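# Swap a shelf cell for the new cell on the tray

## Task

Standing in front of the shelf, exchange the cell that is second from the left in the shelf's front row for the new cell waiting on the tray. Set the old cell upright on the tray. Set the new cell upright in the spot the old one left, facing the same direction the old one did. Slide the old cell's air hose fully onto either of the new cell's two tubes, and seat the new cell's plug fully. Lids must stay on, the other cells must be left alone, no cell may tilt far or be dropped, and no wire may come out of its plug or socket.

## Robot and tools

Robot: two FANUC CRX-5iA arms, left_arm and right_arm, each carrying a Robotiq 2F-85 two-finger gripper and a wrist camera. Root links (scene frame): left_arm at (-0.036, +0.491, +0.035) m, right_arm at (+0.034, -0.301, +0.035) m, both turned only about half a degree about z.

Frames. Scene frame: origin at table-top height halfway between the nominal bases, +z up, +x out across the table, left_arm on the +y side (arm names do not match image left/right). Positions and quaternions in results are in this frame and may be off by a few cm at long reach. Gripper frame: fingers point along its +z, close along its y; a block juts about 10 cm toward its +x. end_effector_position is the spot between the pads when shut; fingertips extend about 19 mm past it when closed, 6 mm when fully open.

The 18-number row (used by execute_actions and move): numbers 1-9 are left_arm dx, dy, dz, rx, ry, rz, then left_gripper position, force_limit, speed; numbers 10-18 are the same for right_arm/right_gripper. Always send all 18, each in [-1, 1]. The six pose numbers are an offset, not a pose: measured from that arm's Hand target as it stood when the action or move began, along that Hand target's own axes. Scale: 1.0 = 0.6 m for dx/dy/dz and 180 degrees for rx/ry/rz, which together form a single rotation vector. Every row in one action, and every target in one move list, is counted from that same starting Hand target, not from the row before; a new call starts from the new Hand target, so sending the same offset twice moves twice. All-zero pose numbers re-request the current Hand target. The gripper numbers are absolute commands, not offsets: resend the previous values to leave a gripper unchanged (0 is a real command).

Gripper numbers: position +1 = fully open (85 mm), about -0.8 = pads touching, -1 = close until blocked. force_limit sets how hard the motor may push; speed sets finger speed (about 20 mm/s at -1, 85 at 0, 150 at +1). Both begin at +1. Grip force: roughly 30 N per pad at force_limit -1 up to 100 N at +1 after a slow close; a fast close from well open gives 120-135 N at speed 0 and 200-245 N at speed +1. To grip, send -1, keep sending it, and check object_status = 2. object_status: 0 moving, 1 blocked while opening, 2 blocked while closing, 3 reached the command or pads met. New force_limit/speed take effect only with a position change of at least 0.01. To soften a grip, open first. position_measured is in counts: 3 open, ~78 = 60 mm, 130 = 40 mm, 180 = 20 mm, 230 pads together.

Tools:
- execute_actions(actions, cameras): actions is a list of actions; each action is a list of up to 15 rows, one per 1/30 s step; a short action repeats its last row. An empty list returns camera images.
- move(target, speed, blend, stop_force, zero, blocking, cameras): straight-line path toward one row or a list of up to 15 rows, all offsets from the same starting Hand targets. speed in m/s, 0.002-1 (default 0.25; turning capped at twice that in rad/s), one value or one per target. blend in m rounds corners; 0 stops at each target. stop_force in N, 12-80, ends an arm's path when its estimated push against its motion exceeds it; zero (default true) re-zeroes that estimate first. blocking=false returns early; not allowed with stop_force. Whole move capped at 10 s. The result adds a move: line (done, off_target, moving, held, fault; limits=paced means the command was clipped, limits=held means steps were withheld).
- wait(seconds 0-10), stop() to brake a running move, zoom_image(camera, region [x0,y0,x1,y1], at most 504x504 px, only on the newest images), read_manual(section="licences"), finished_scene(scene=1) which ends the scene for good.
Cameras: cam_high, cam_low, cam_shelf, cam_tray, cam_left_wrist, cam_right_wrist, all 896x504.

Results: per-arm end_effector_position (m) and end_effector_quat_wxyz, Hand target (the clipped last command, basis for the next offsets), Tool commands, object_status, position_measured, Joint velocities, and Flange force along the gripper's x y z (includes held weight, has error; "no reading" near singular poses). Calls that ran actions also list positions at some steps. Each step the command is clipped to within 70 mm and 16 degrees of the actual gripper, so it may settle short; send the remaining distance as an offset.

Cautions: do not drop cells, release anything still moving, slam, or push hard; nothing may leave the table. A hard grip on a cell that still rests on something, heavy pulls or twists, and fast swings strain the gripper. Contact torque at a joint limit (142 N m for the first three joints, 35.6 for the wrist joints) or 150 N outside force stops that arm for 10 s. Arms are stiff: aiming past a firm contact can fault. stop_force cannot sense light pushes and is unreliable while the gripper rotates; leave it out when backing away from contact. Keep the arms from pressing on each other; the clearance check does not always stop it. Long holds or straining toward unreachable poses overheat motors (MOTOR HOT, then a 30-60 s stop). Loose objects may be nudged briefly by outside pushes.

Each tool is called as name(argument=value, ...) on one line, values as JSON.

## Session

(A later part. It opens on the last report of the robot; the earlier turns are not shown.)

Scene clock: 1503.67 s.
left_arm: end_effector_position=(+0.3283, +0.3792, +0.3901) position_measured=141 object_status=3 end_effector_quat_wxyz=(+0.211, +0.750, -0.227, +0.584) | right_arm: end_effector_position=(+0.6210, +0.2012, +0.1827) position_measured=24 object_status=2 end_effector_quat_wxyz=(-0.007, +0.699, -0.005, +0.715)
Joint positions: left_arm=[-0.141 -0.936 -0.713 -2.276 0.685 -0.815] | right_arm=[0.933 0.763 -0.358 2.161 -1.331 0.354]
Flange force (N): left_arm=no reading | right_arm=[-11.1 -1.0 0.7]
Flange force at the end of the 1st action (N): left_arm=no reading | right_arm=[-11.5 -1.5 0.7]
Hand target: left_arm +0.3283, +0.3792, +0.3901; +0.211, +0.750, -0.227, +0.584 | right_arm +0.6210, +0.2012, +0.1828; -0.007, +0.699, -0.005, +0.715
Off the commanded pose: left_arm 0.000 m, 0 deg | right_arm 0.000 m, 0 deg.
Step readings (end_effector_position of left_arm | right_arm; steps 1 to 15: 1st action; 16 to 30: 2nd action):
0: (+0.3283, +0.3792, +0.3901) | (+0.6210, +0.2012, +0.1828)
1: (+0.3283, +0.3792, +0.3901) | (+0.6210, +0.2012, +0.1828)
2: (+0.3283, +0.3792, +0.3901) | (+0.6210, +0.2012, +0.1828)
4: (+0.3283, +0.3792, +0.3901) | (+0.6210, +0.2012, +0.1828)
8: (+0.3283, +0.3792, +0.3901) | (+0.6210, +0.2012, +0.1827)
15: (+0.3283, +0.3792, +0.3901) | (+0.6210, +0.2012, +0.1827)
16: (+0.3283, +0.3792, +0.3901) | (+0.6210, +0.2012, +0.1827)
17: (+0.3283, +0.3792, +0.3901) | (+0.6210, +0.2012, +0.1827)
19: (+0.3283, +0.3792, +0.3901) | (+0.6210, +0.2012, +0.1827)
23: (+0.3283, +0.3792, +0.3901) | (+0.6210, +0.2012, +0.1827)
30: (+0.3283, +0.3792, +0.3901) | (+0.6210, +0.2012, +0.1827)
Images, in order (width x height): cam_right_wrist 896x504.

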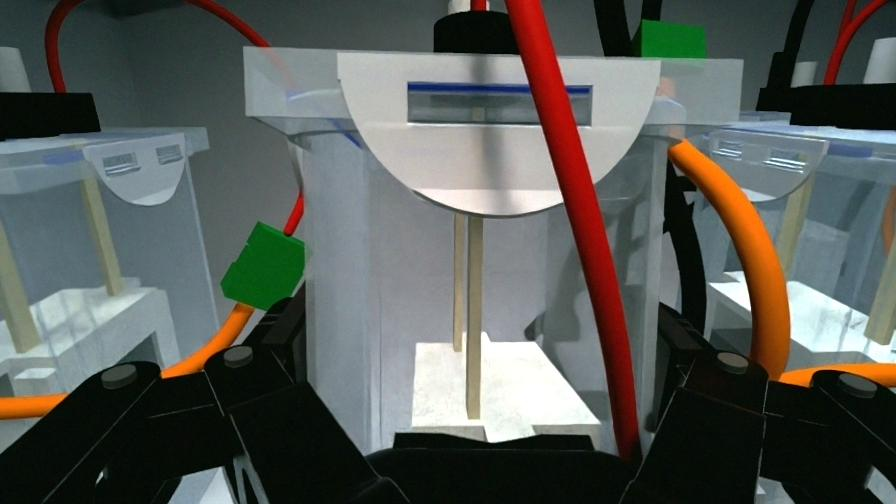

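move(target=[[0,0,0,0,0,0,-0.1,-1,-1,0.017,0,0,0,0,0,-0.98,0.5,-1],[0,0,0,0,0,0,-0.1,-1,-1,0.017,0,-0.2,0,0,0,-0.98,0.5,-1],[0,0,0,0,0,0,-0.1,-1,-1,0.13,0,-0.285,0,0,0,-0.98,0.5,-1]], blend=[0.005,0.02,0], speed=[0.03,0.08,0.1], cameras=["all"])

Scene clock: 1512.43 s.
left_arm: end_effector_position=(+0.3283, +0.3792, +0.3901) position_measured=141 object_status=3 end_effector_quat_wxyz=(+0.211, +0.750, -0.227, +0.584) | right_arm: end_effector_position=(+0.4483, +0.1994, +0.2569) position_measured=24 object_status=2 end_effector_quat_wxyz=(-0.007, +0.699, -0.005, +0.715)
Joint positions: left_arm=[-0.141 -0.936 -0.713 -2.276 0.685 -0.815] | right_arm=[1.296 0.515 -0.585 1.821 -1.47 0.438]
Flange force (N): left_arm=no reading | right_arm=[-11.3 -1.3 0.5]
Hand target: left_arm +0.3283, +0.3792, +0.3901; +0.211, +0.750, -0.227, +0.584 | right_arm +0.4483, +0.1994, +0.2570; -0.007, +0.699, -0.005, +0.715
Off the commanded pose: left_arm 0.000 m, 0 deg | right_arm 0.000 m, 0 deg.
move: done

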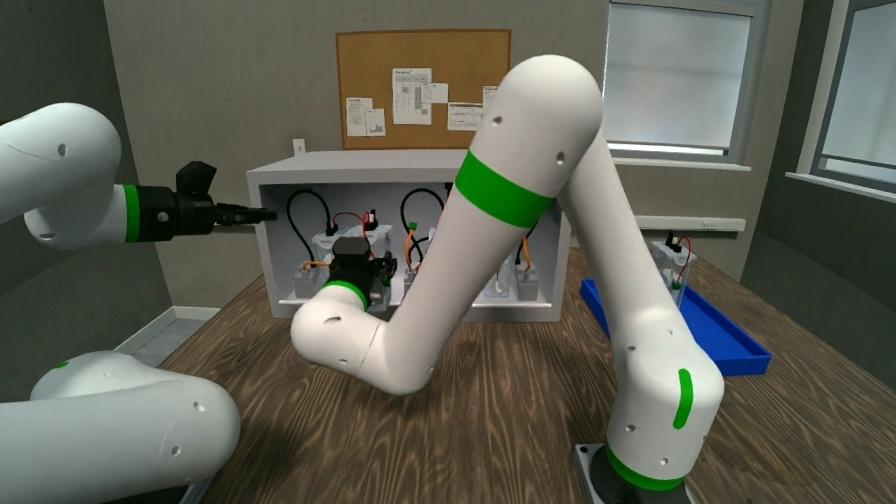

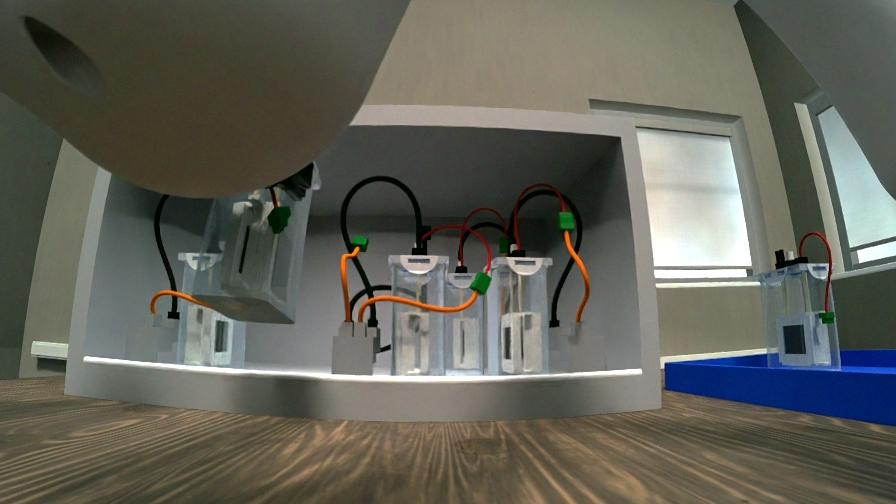

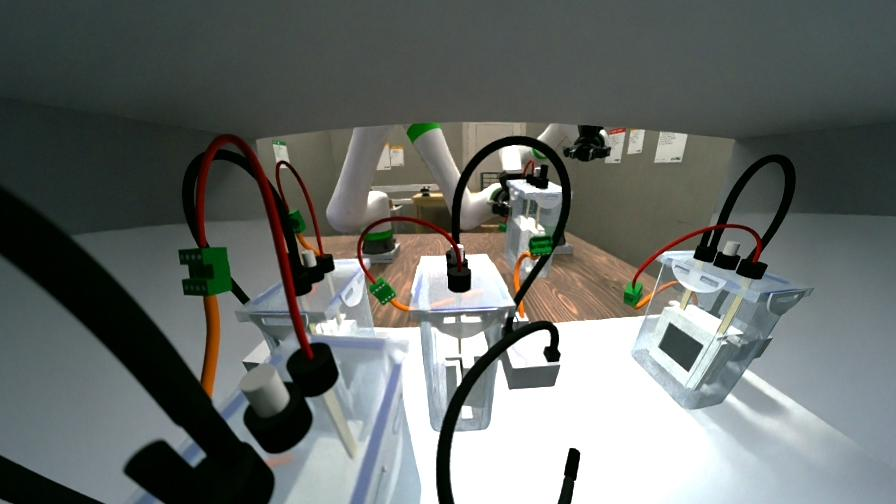

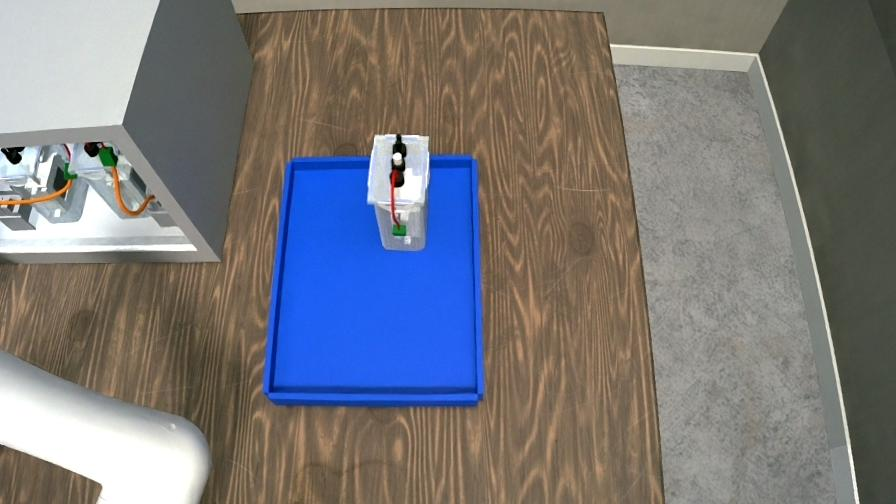

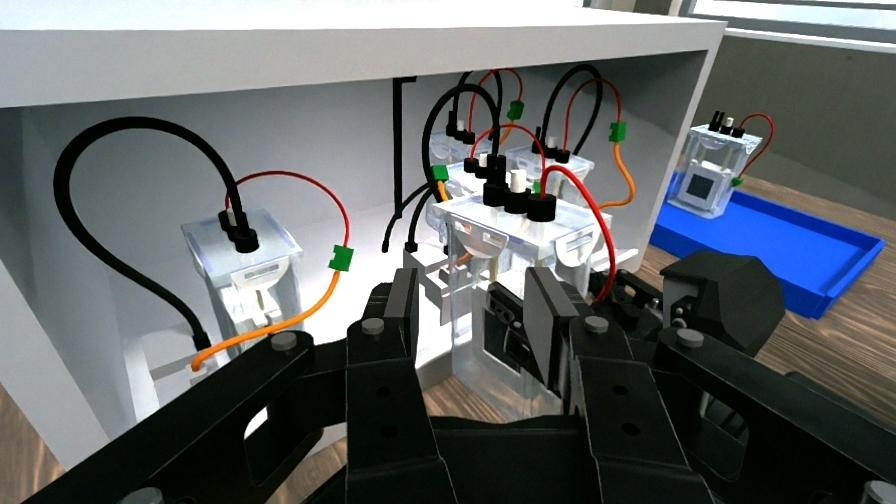

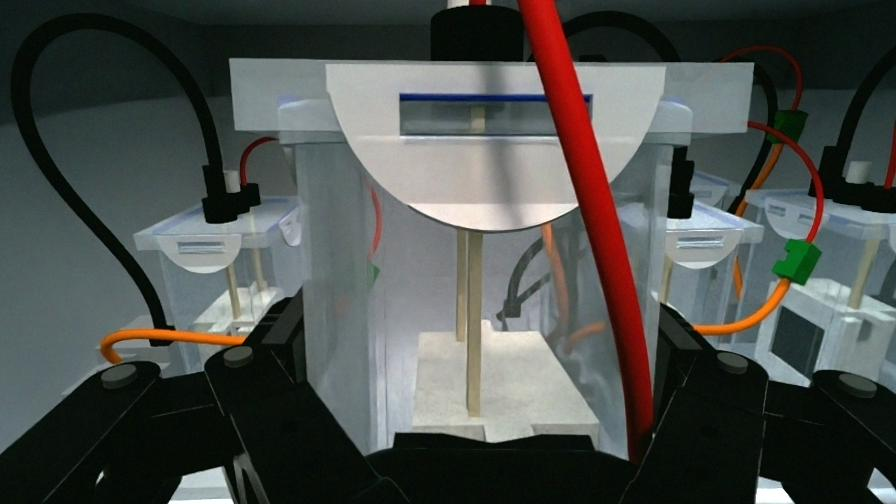

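move(target=[[0,0,0,0,0,0,-0.1,-1,-1,0.022,0.249,-0.0805,-0.25,0,0,-0.98,0.5,-1],[0,0,0,0,0,0,-0.1,-1,-1,0.022,0.6657,-0.0305,-0.5,0,0,-0.98,0.5,-1]], blend=[0.06,0], speed=0.15, cameras=["all"])

Scene clock: 1529.03 s.
left_arm: end_effector_position=(+0.3283, +0.3792, +0.3901) position_measured=141 object_status=3 end_effector_quat_wxyz=(+0.211, +0.750, -0.227, +0.584) | right_arm: end_effector_position=(+0.4311, -0.2002, +0.2633) position_measured=24 object_status=2 end_effector_quat_wxyz=(+0.490, +0.499, -0.509, +0.502)
Joint positions: left_arm=[-0.141 -0.936 -0.713 -2.276 0.685 -0.815] | right_arm=[0.971 0.608 -0.302 0.699 -2.09 0.385]
Flange force (N): left_arm=no reading | right_arm=[-12.3 0.5 -1.9]
Hand target: left_arm +0.3283, +0.3792, +0.3901; +0.211, +0.750, -0.227, +0.584 | right_arm +0.4311, -0.2002, +0.2633; +0.490, +0.499, -0.509, +0.502
Off the commanded pose: left_arm 0.000 m, 0 deg | right_arm 0.000 m, 0 deg.
move: done

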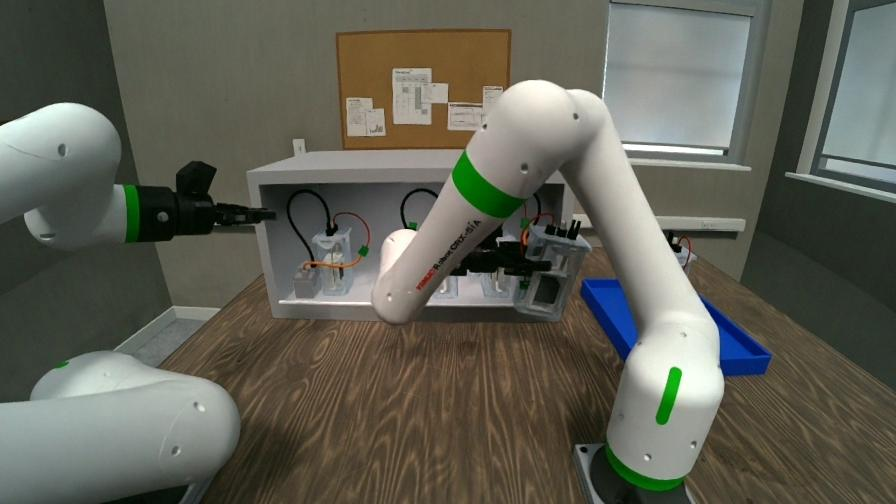

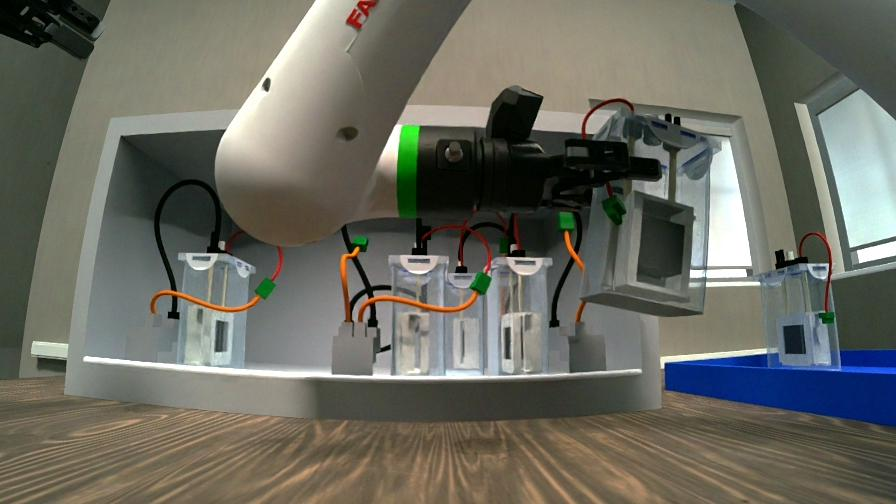

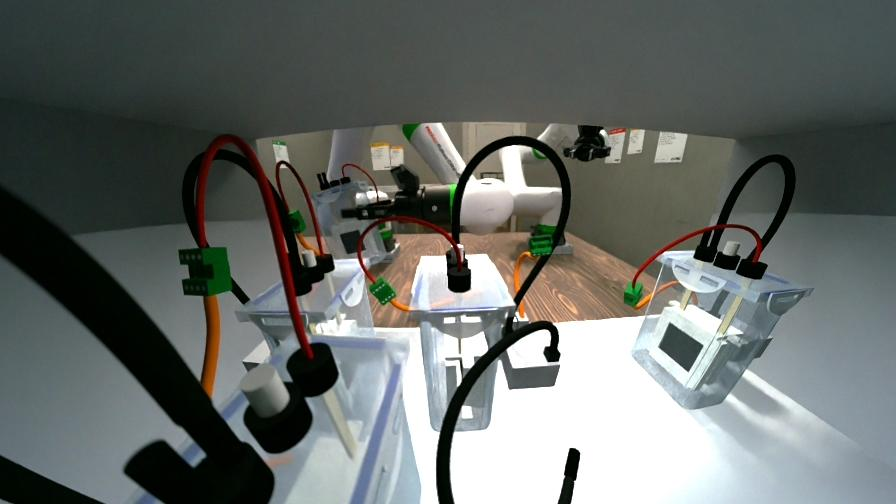

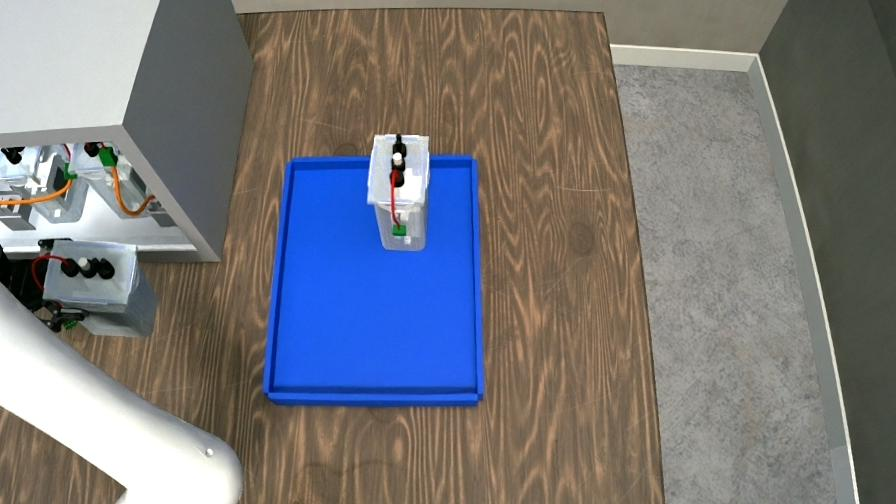

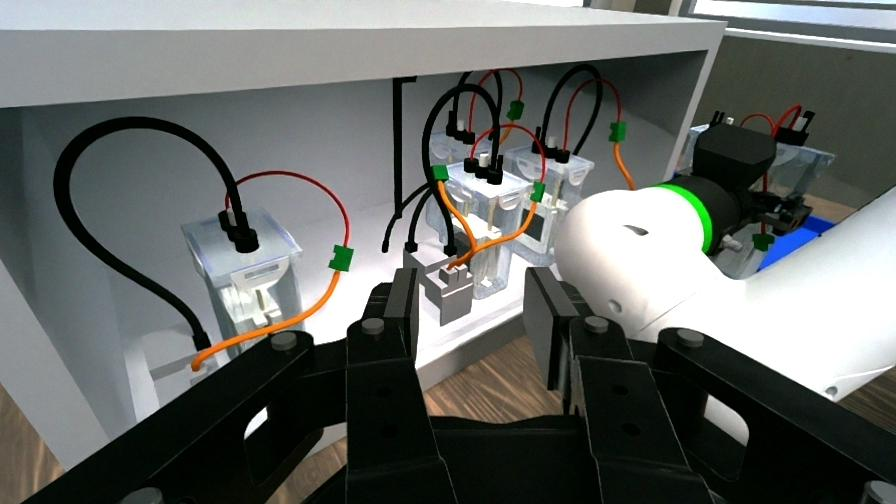

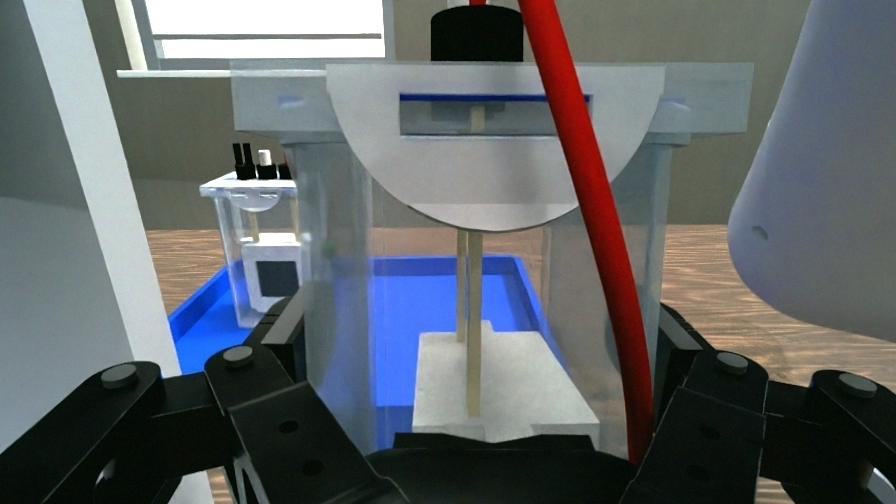

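move(target=[[0,0,0,0,0,0,-0.1,-1,-1,0.095,0,0.333,0,0,0,-0.98,0.5,-1],[0,0,0,0,0,0,-0.1,-1,-1,0.095,-0.198,0.367,0.25,0,0,-0.98,0.5,-1],[0,0,0,0,0,0,-0.1,-1,-1,0.095,-0.315,0.405,0.5,0,0,-0.98,0.5,-1]], blend=[0.04,0.03,0], speed=0.13, cameras=["all"])

Scene clock: 1577.03 s.
left_arm: end_effector_position=(+0.3283, +0.3792, +0.3901) position_measured=141 object_status=3 end_effector_quat_wxyz=(+0.211, +0.750, -0.227, +0.584) | right_arm: end_effector_position=(+0.6201, -0.4428, +0.3205) position_measured=24 object_status=2 end_effector_quat_wxyz=(+0.128, +0.666, -0.142, +0.721)
Joint positions: left_arm=[-0.141 -0.936 -0.713 -2.276 0.685 -0.815] | right_arm=[-0.534 -0.011 -0.837 3.319 -0.906 -0.155]
Flange force (N): left_arm=no reading | right_arm=[-8.6 3.1 1.8]
Hand target: left_arm +0.3283, +0.3792, +0.3901; +0.211, +0.750, -0.227, +0.584 | right_arm +0.6196, -0.4435, +0.3204; +0.032, +0.693, -0.044, +0.719
Off the commanded pose: left_arm 0.000 m, 0 deg | right_arm 0.001 m, 22 deg; orientation clipped.
joint sent to its limit (right arm) — joint 4 (forearm roll), upper limit. The joint targets are off in orientation, not in position.
move: off_target (right_arm); limits=paced

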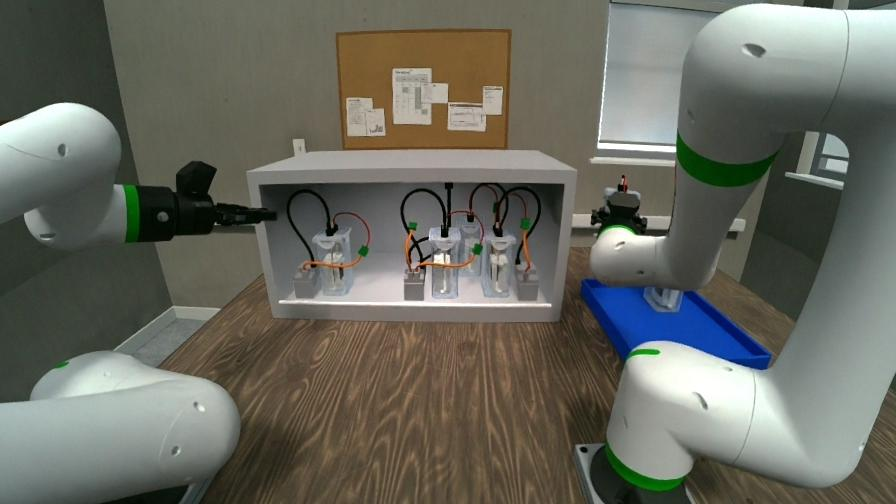

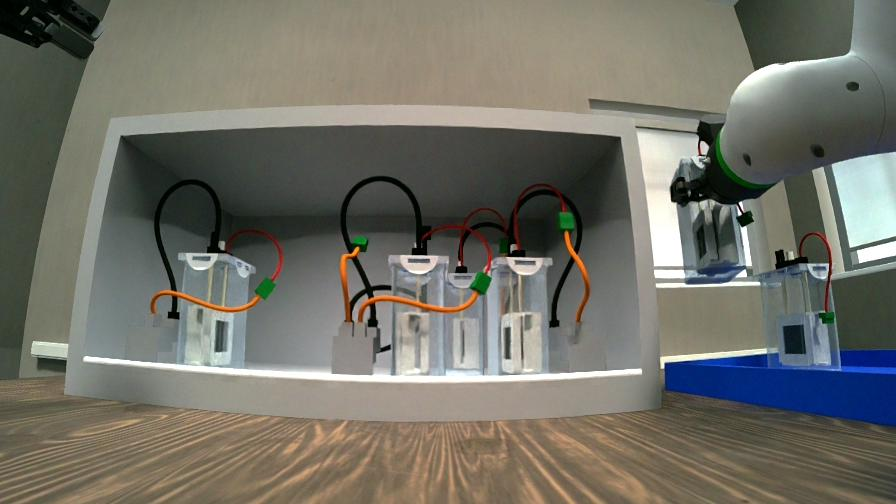

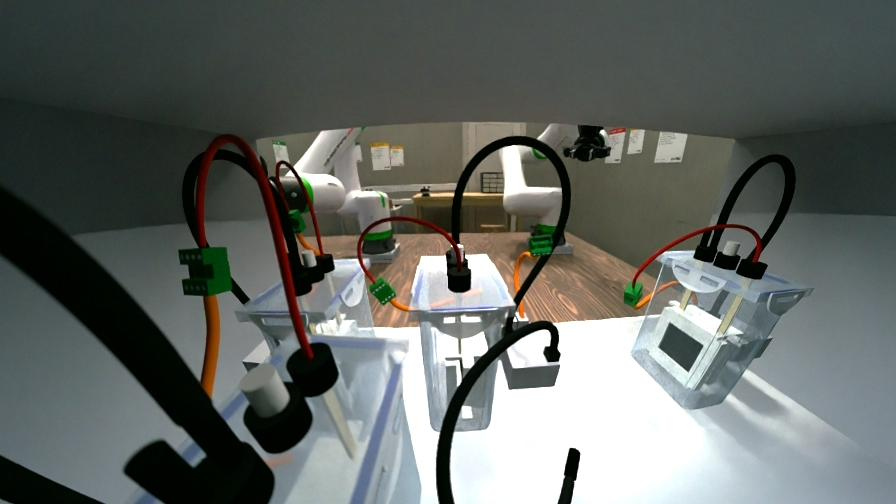

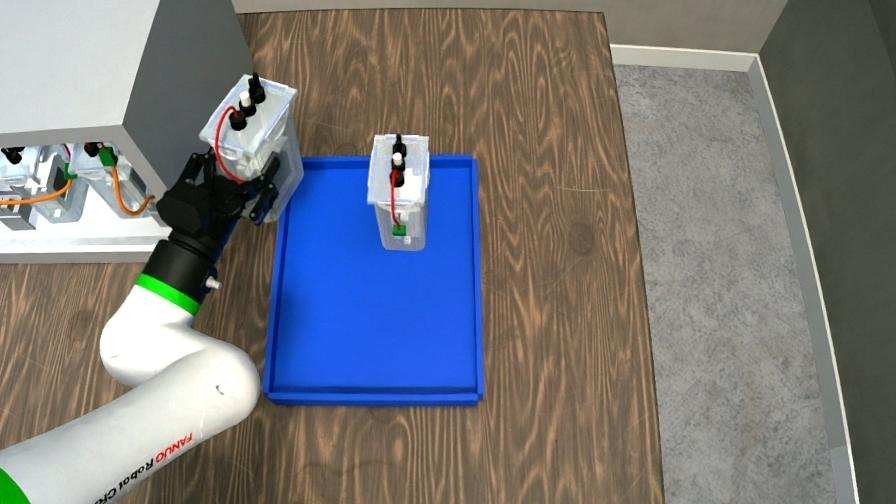

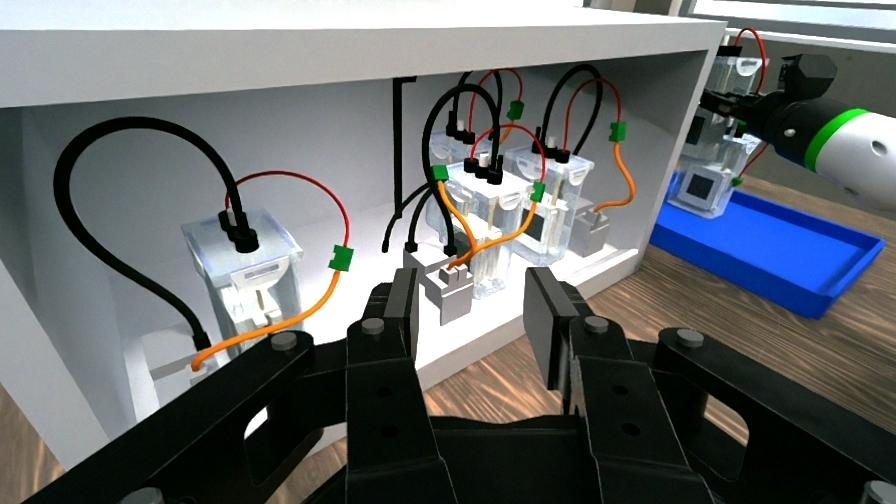

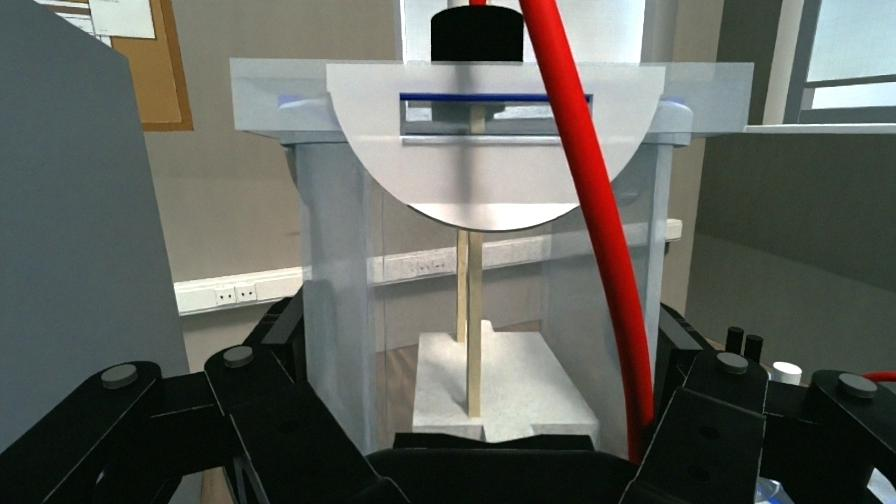

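move(target=[[0,0,0,0,0,0,-0.1,-1,-1,0,-0.0285,-0.1197,-0.221,0,0,-0.98,0.5,-1],[0,0,0,0,0,0,-0.1,-1,-1,0,-0.049,-0.263,-0.471,0,0,-0.98,0.5,-1]], blend=[0.03,0], speed=0.12, cameras=["cam_tray","cam_high","cam_right_wrist"])

Scene clock: 1623.67 s.
left_arm: end_effector_position=(+0.3283, +0.3792, +0.3901) position_measured=141 object_status=3 end_effector_quat_wxyz=(+0.211, +0.750, -0.227, +0.584) | right_arm: end_effector_position=(+0.4660, -0.3974, +0.3152) position_measured=24 object_status=2 end_effector_quat_wxyz=(+0.490, +0.490, -0.517, +0.502)
Joint positions: left_arm=[-0.141 -0.936 -0.713 -2.276 0.685 -0.815] | right_arm=[0.583 0.353 -0.597 1.047 -1.896 0.49]
Flange force (N): left_arm=no reading | right_arm=[-12.1 -0.5 -0.9]
Hand target: left_arm +0.3283, +0.3792, +0.3901; +0.211, +0.750, -0.227, +0.584 | right_arm +0.4660, -0.3974, +0.3152; +0.490, +0.490, -0.517, +0.502
Off the commanded pose: left_arm 0.000 m, 0 deg | right_arm 0.000 m, 0 deg.
move: done
Images, in order (width x height): cam_high 896x504, cam_tray 896x504, cam_right_wrist 896x504.

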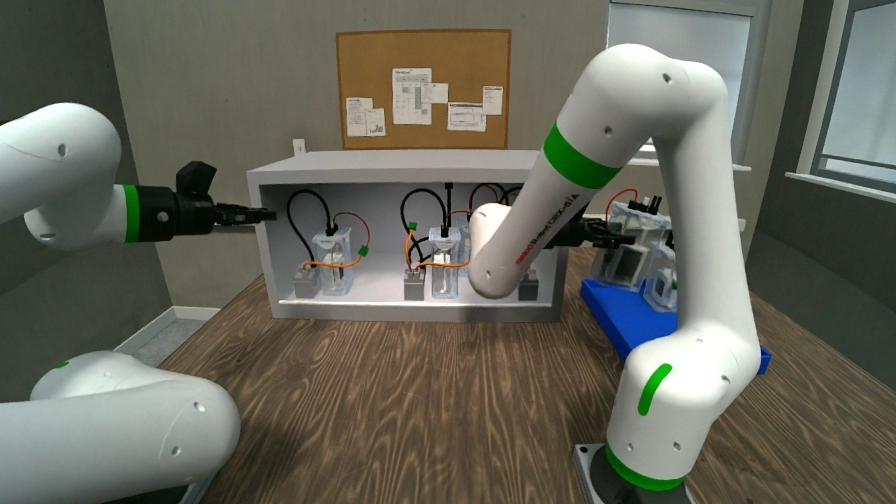

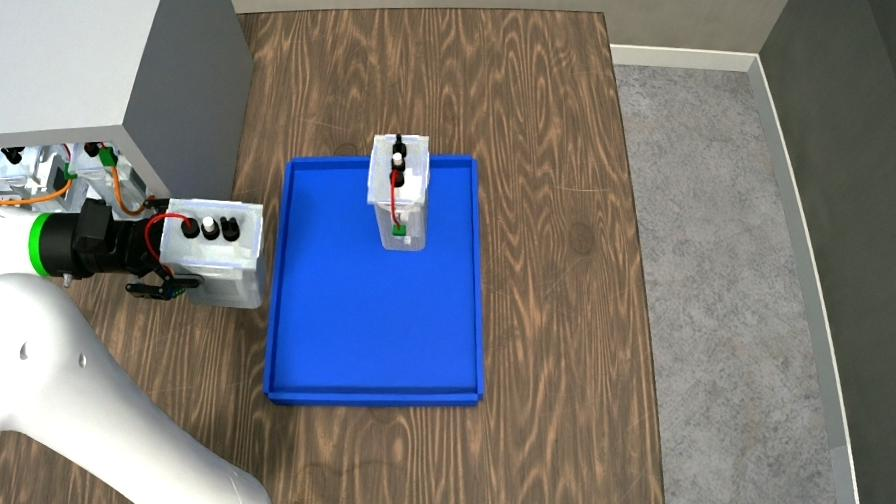

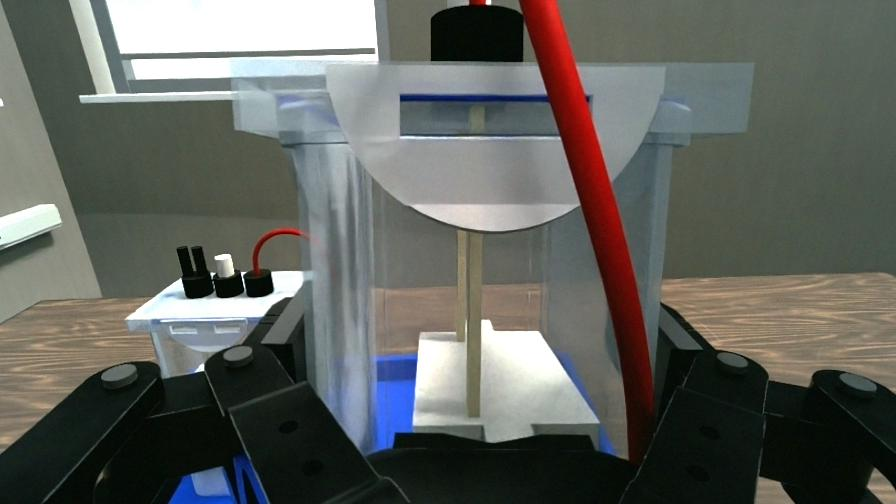

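move(target=[[0,0,0,0,0,0,-0.1,-1,-1,0,0,0.058,0,0,0,-0.98,0.5,-1],[0,0,0,0,0,0,-0.1,-1,-1,-0.2,0,0.058,0,0,0,-0.98,0.5,-1]], blend=[0.02,0], speed=0.08, cameras=["cam_tray","cam_high","cam_low"])

Scene clock: 1637.83 s.
left_arm: end_effector_position=(+0.3283, +0.3792, +0.3901) position_measured=141 object_status=3 end_effector_quat_wxyz=(+0.211, +0.750, -0.227, +0.584) | right_arm: end_effector_position=(+0.4700, -0.4303, +0.1948) position_measured=24 object_status=2 end_effector_quat_wxyz=(+0.490, +0.490, -0.517, +0.502)
Joint positions: left_arm=[-0.141 -0.936 -0.713 -2.276 0.685 -0.815] | right_arm=[0.52 0.568 -0.654 1.048 -1.734 0.263]
Flange force (N): left_arm=no reading | right_arm=[-12.7 -0.2 -1.6]
Hand target: left_arm +0.3283, +0.3792, +0.3901; +0.211, +0.750, -0.227, +0.584 | right_arm +0.4700, -0.4304, +0.1948; +0.490, +0.490, -0.517, +0.502
Off the commanded pose: left_arm 0.000 m, 0 deg | right_arm 0.000 m, 0 deg.
move: done; blend cut to 0.0174 m at target 1
Images, in order (width x height): cam_high 896x504, cam_low 896x504, cam_tray 896x504.

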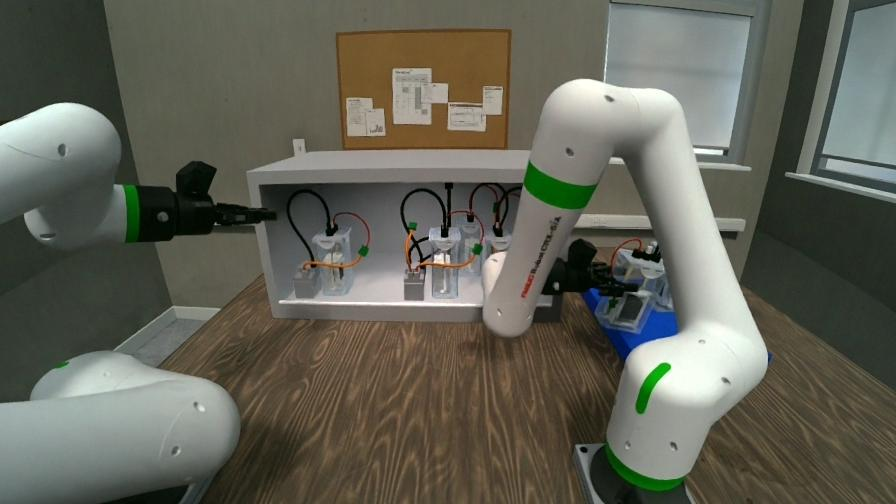

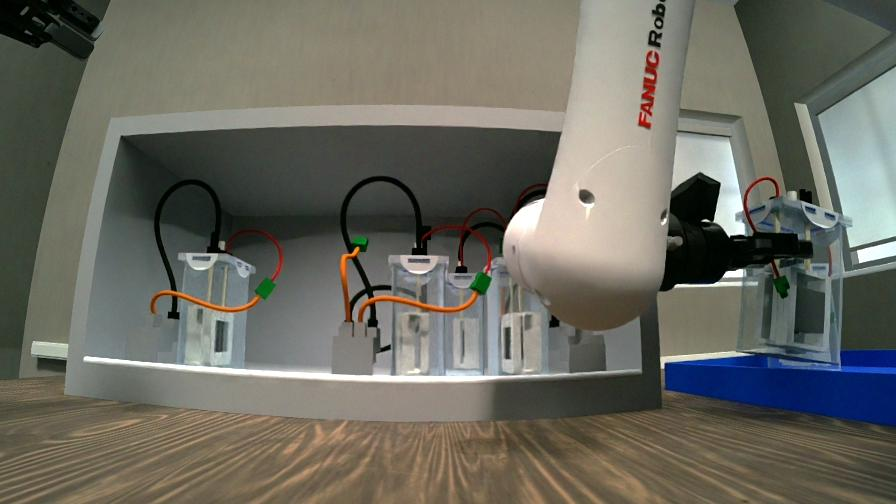

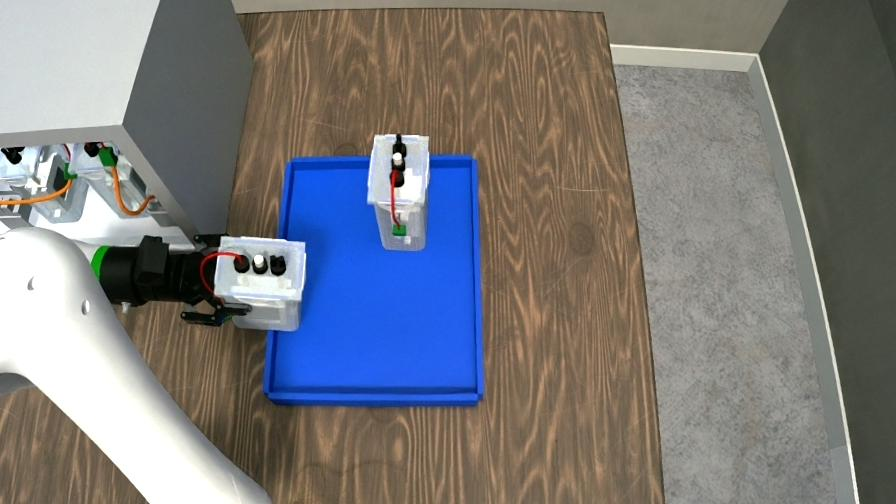

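move(target=[[0,0,0,0,0,0,-0.1,-1,-1,-0.01,0,0.1,0,0,0,-0.98,0.5,-1],[0,0,0,0,0,0,-0.1,-1,-1,-0.08,0,0.1,0,0,0,-0.98,0.5,-1]], blend=[0.005,0], speed=0.06, cameras=["cam_tray","cam_high","cam_low"])

zoom_image(camera="cam_tray", region=[220, 120, 500, 410])

Scene clock: 1651.60 s.
left_arm: end_effector_position=(+0.3283, +0.3792, +0.3901) position_measured=141 object_status=3 end_effector_quat_wxyz=(+0.211, +0.750, -0.227, +0.584) | right_arm: end_effector_position=(+0.4710, -0.4895, +0.1459) position_measured=24 object_status=2 end_effector_quat_wxyz=(+0.490, +0.490, -0.517, +0.502)
Joint positions: left_arm=[-0.141 -0.936 -0.713 -2.276 0.685 -0.815] | right_arm=[0.372 0.651 -0.707 1.178 -1.637 0.158]
Flange force (N): left_arm=no reading | right_arm=[116.4 7.6 6.6]
Hand target: left_arm +0.3283, +0.3792, +0.3901; +0.211, +0.750, -0.227, +0.584 | right_arm +0.4709, -0.4896, +0.1458; +0.490, +0.490, -0.517, +0.502
Off the commanded pose: left_arm 0.000 m, 0 deg | right_arm 0.000 m, 0 deg.
move: done
Images, in order (width x height): cam_high 896x504, cam_low 896x504, cam_tray 896x504.

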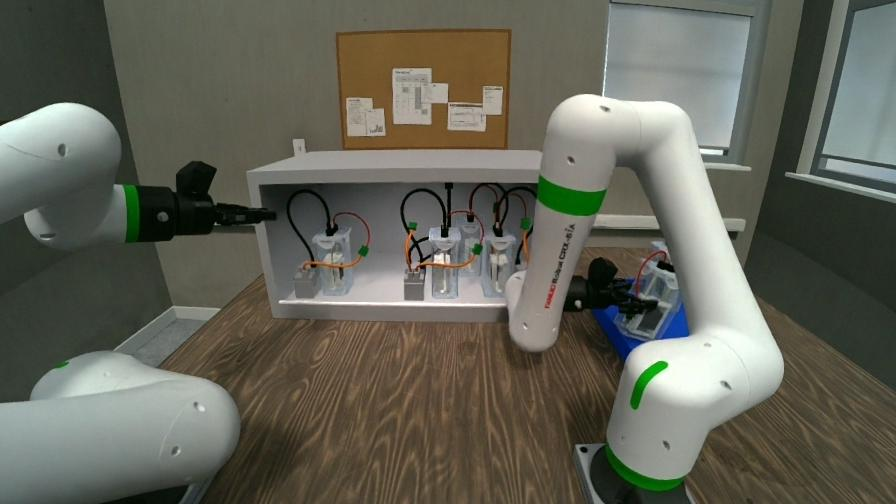

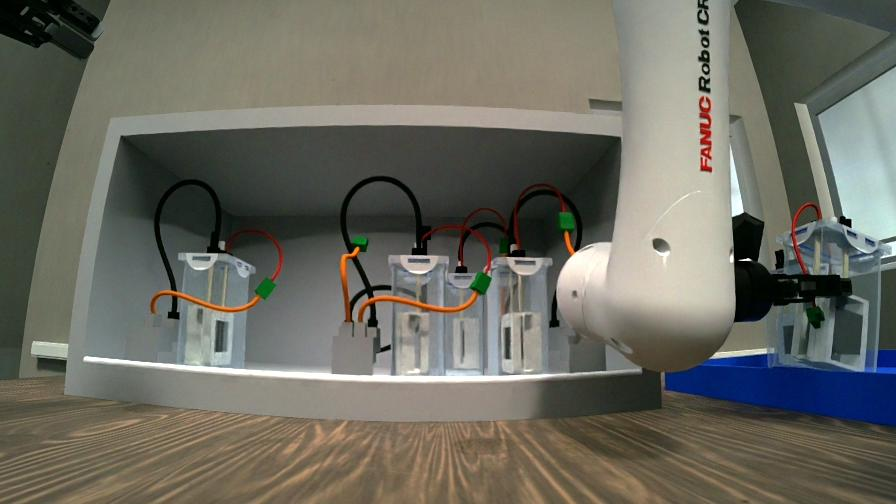

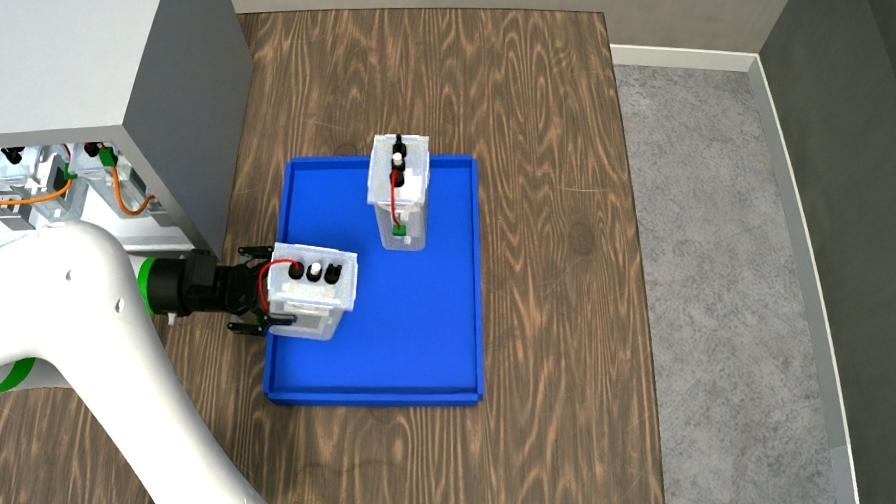

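Scaled by 1.738.

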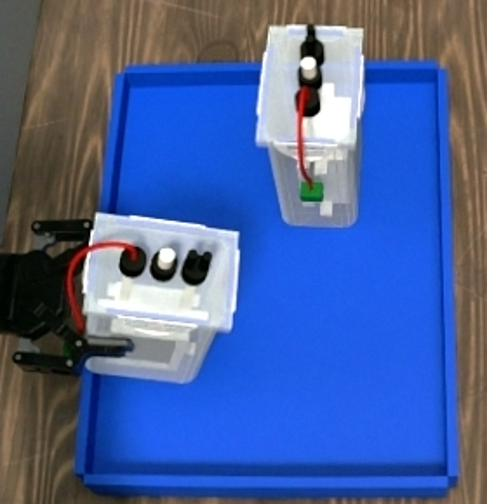

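move(target=[0,0,0,0,0,0,-0.1,-1,-1,0.025,0,0,0,0,0,-0.98,0.5,-1], speed=0.05, cameras=["cam_right_wrist","cam_low"])

Scene clock: 1655.70 s.
left_arm: end_effector_position=(+0.3283, +0.3792, +0.3901) position_measured=141 object_status=3 end_effector_quat_wxyz=(+0.211, +0.750, -0.227, +0.584) | right_arm: end_effector_position=(+0.4704, -0.4898, +0.1608) position_measured=24 object_status=2 end_effector_quat_wxyz=(+0.490, +0.490, -0.517, +0.502)
Joint positions: left_arm=[-0.141 -0.936 -0.713 -2.276 0.685 -0.815] | right_arm=[0.372 0.615 -0.715 1.181 -1.648 0.185]
Flange force (N): left_arm=no reading | right_arm=[-11.6 0.1 -0.9]
Hand target: left_arm +0.3283, +0.3792, +0.3901; +0.211, +0.750, -0.227, +0.584 | right_arm +0.4704, -0.4898, +0.1608; +0.490, +0.490, -0.517, +0.502
Off the commanded pose: left_arm 0.000 m, 0 deg | right_arm 0.000 m, 0 deg.
move: done
Images, in order (width x height): cam_low 896x504, cam_right_wrist 896x504.

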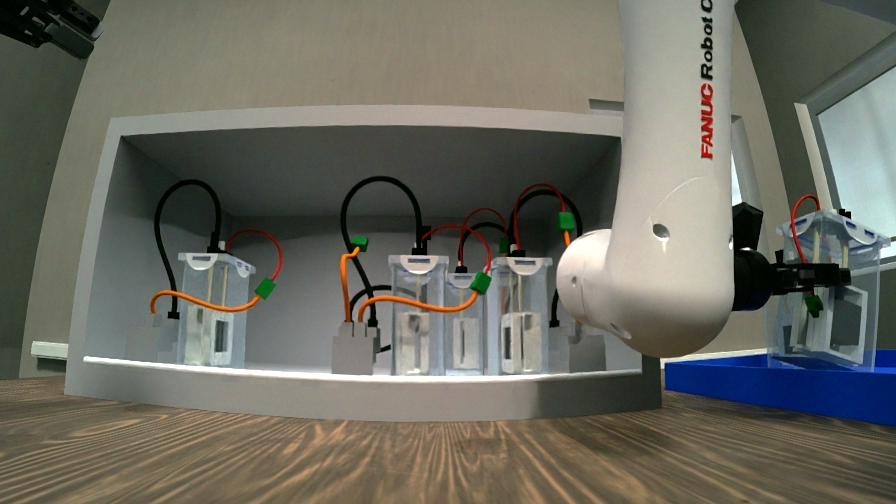

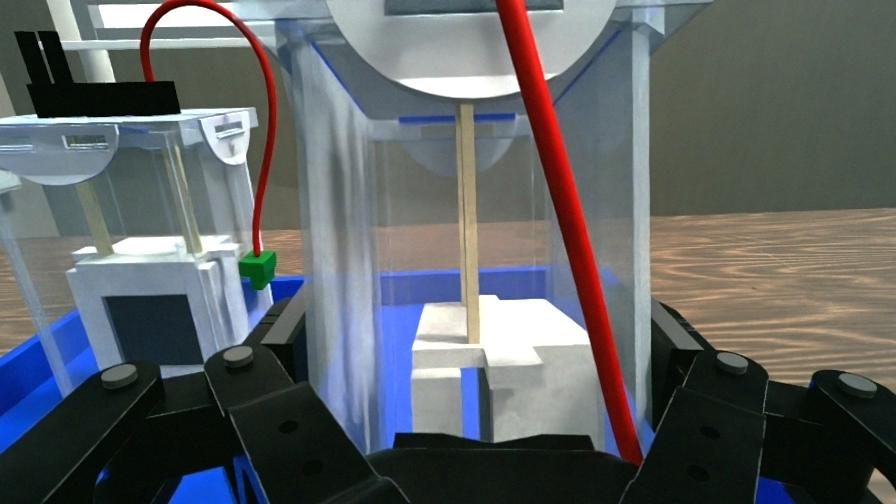

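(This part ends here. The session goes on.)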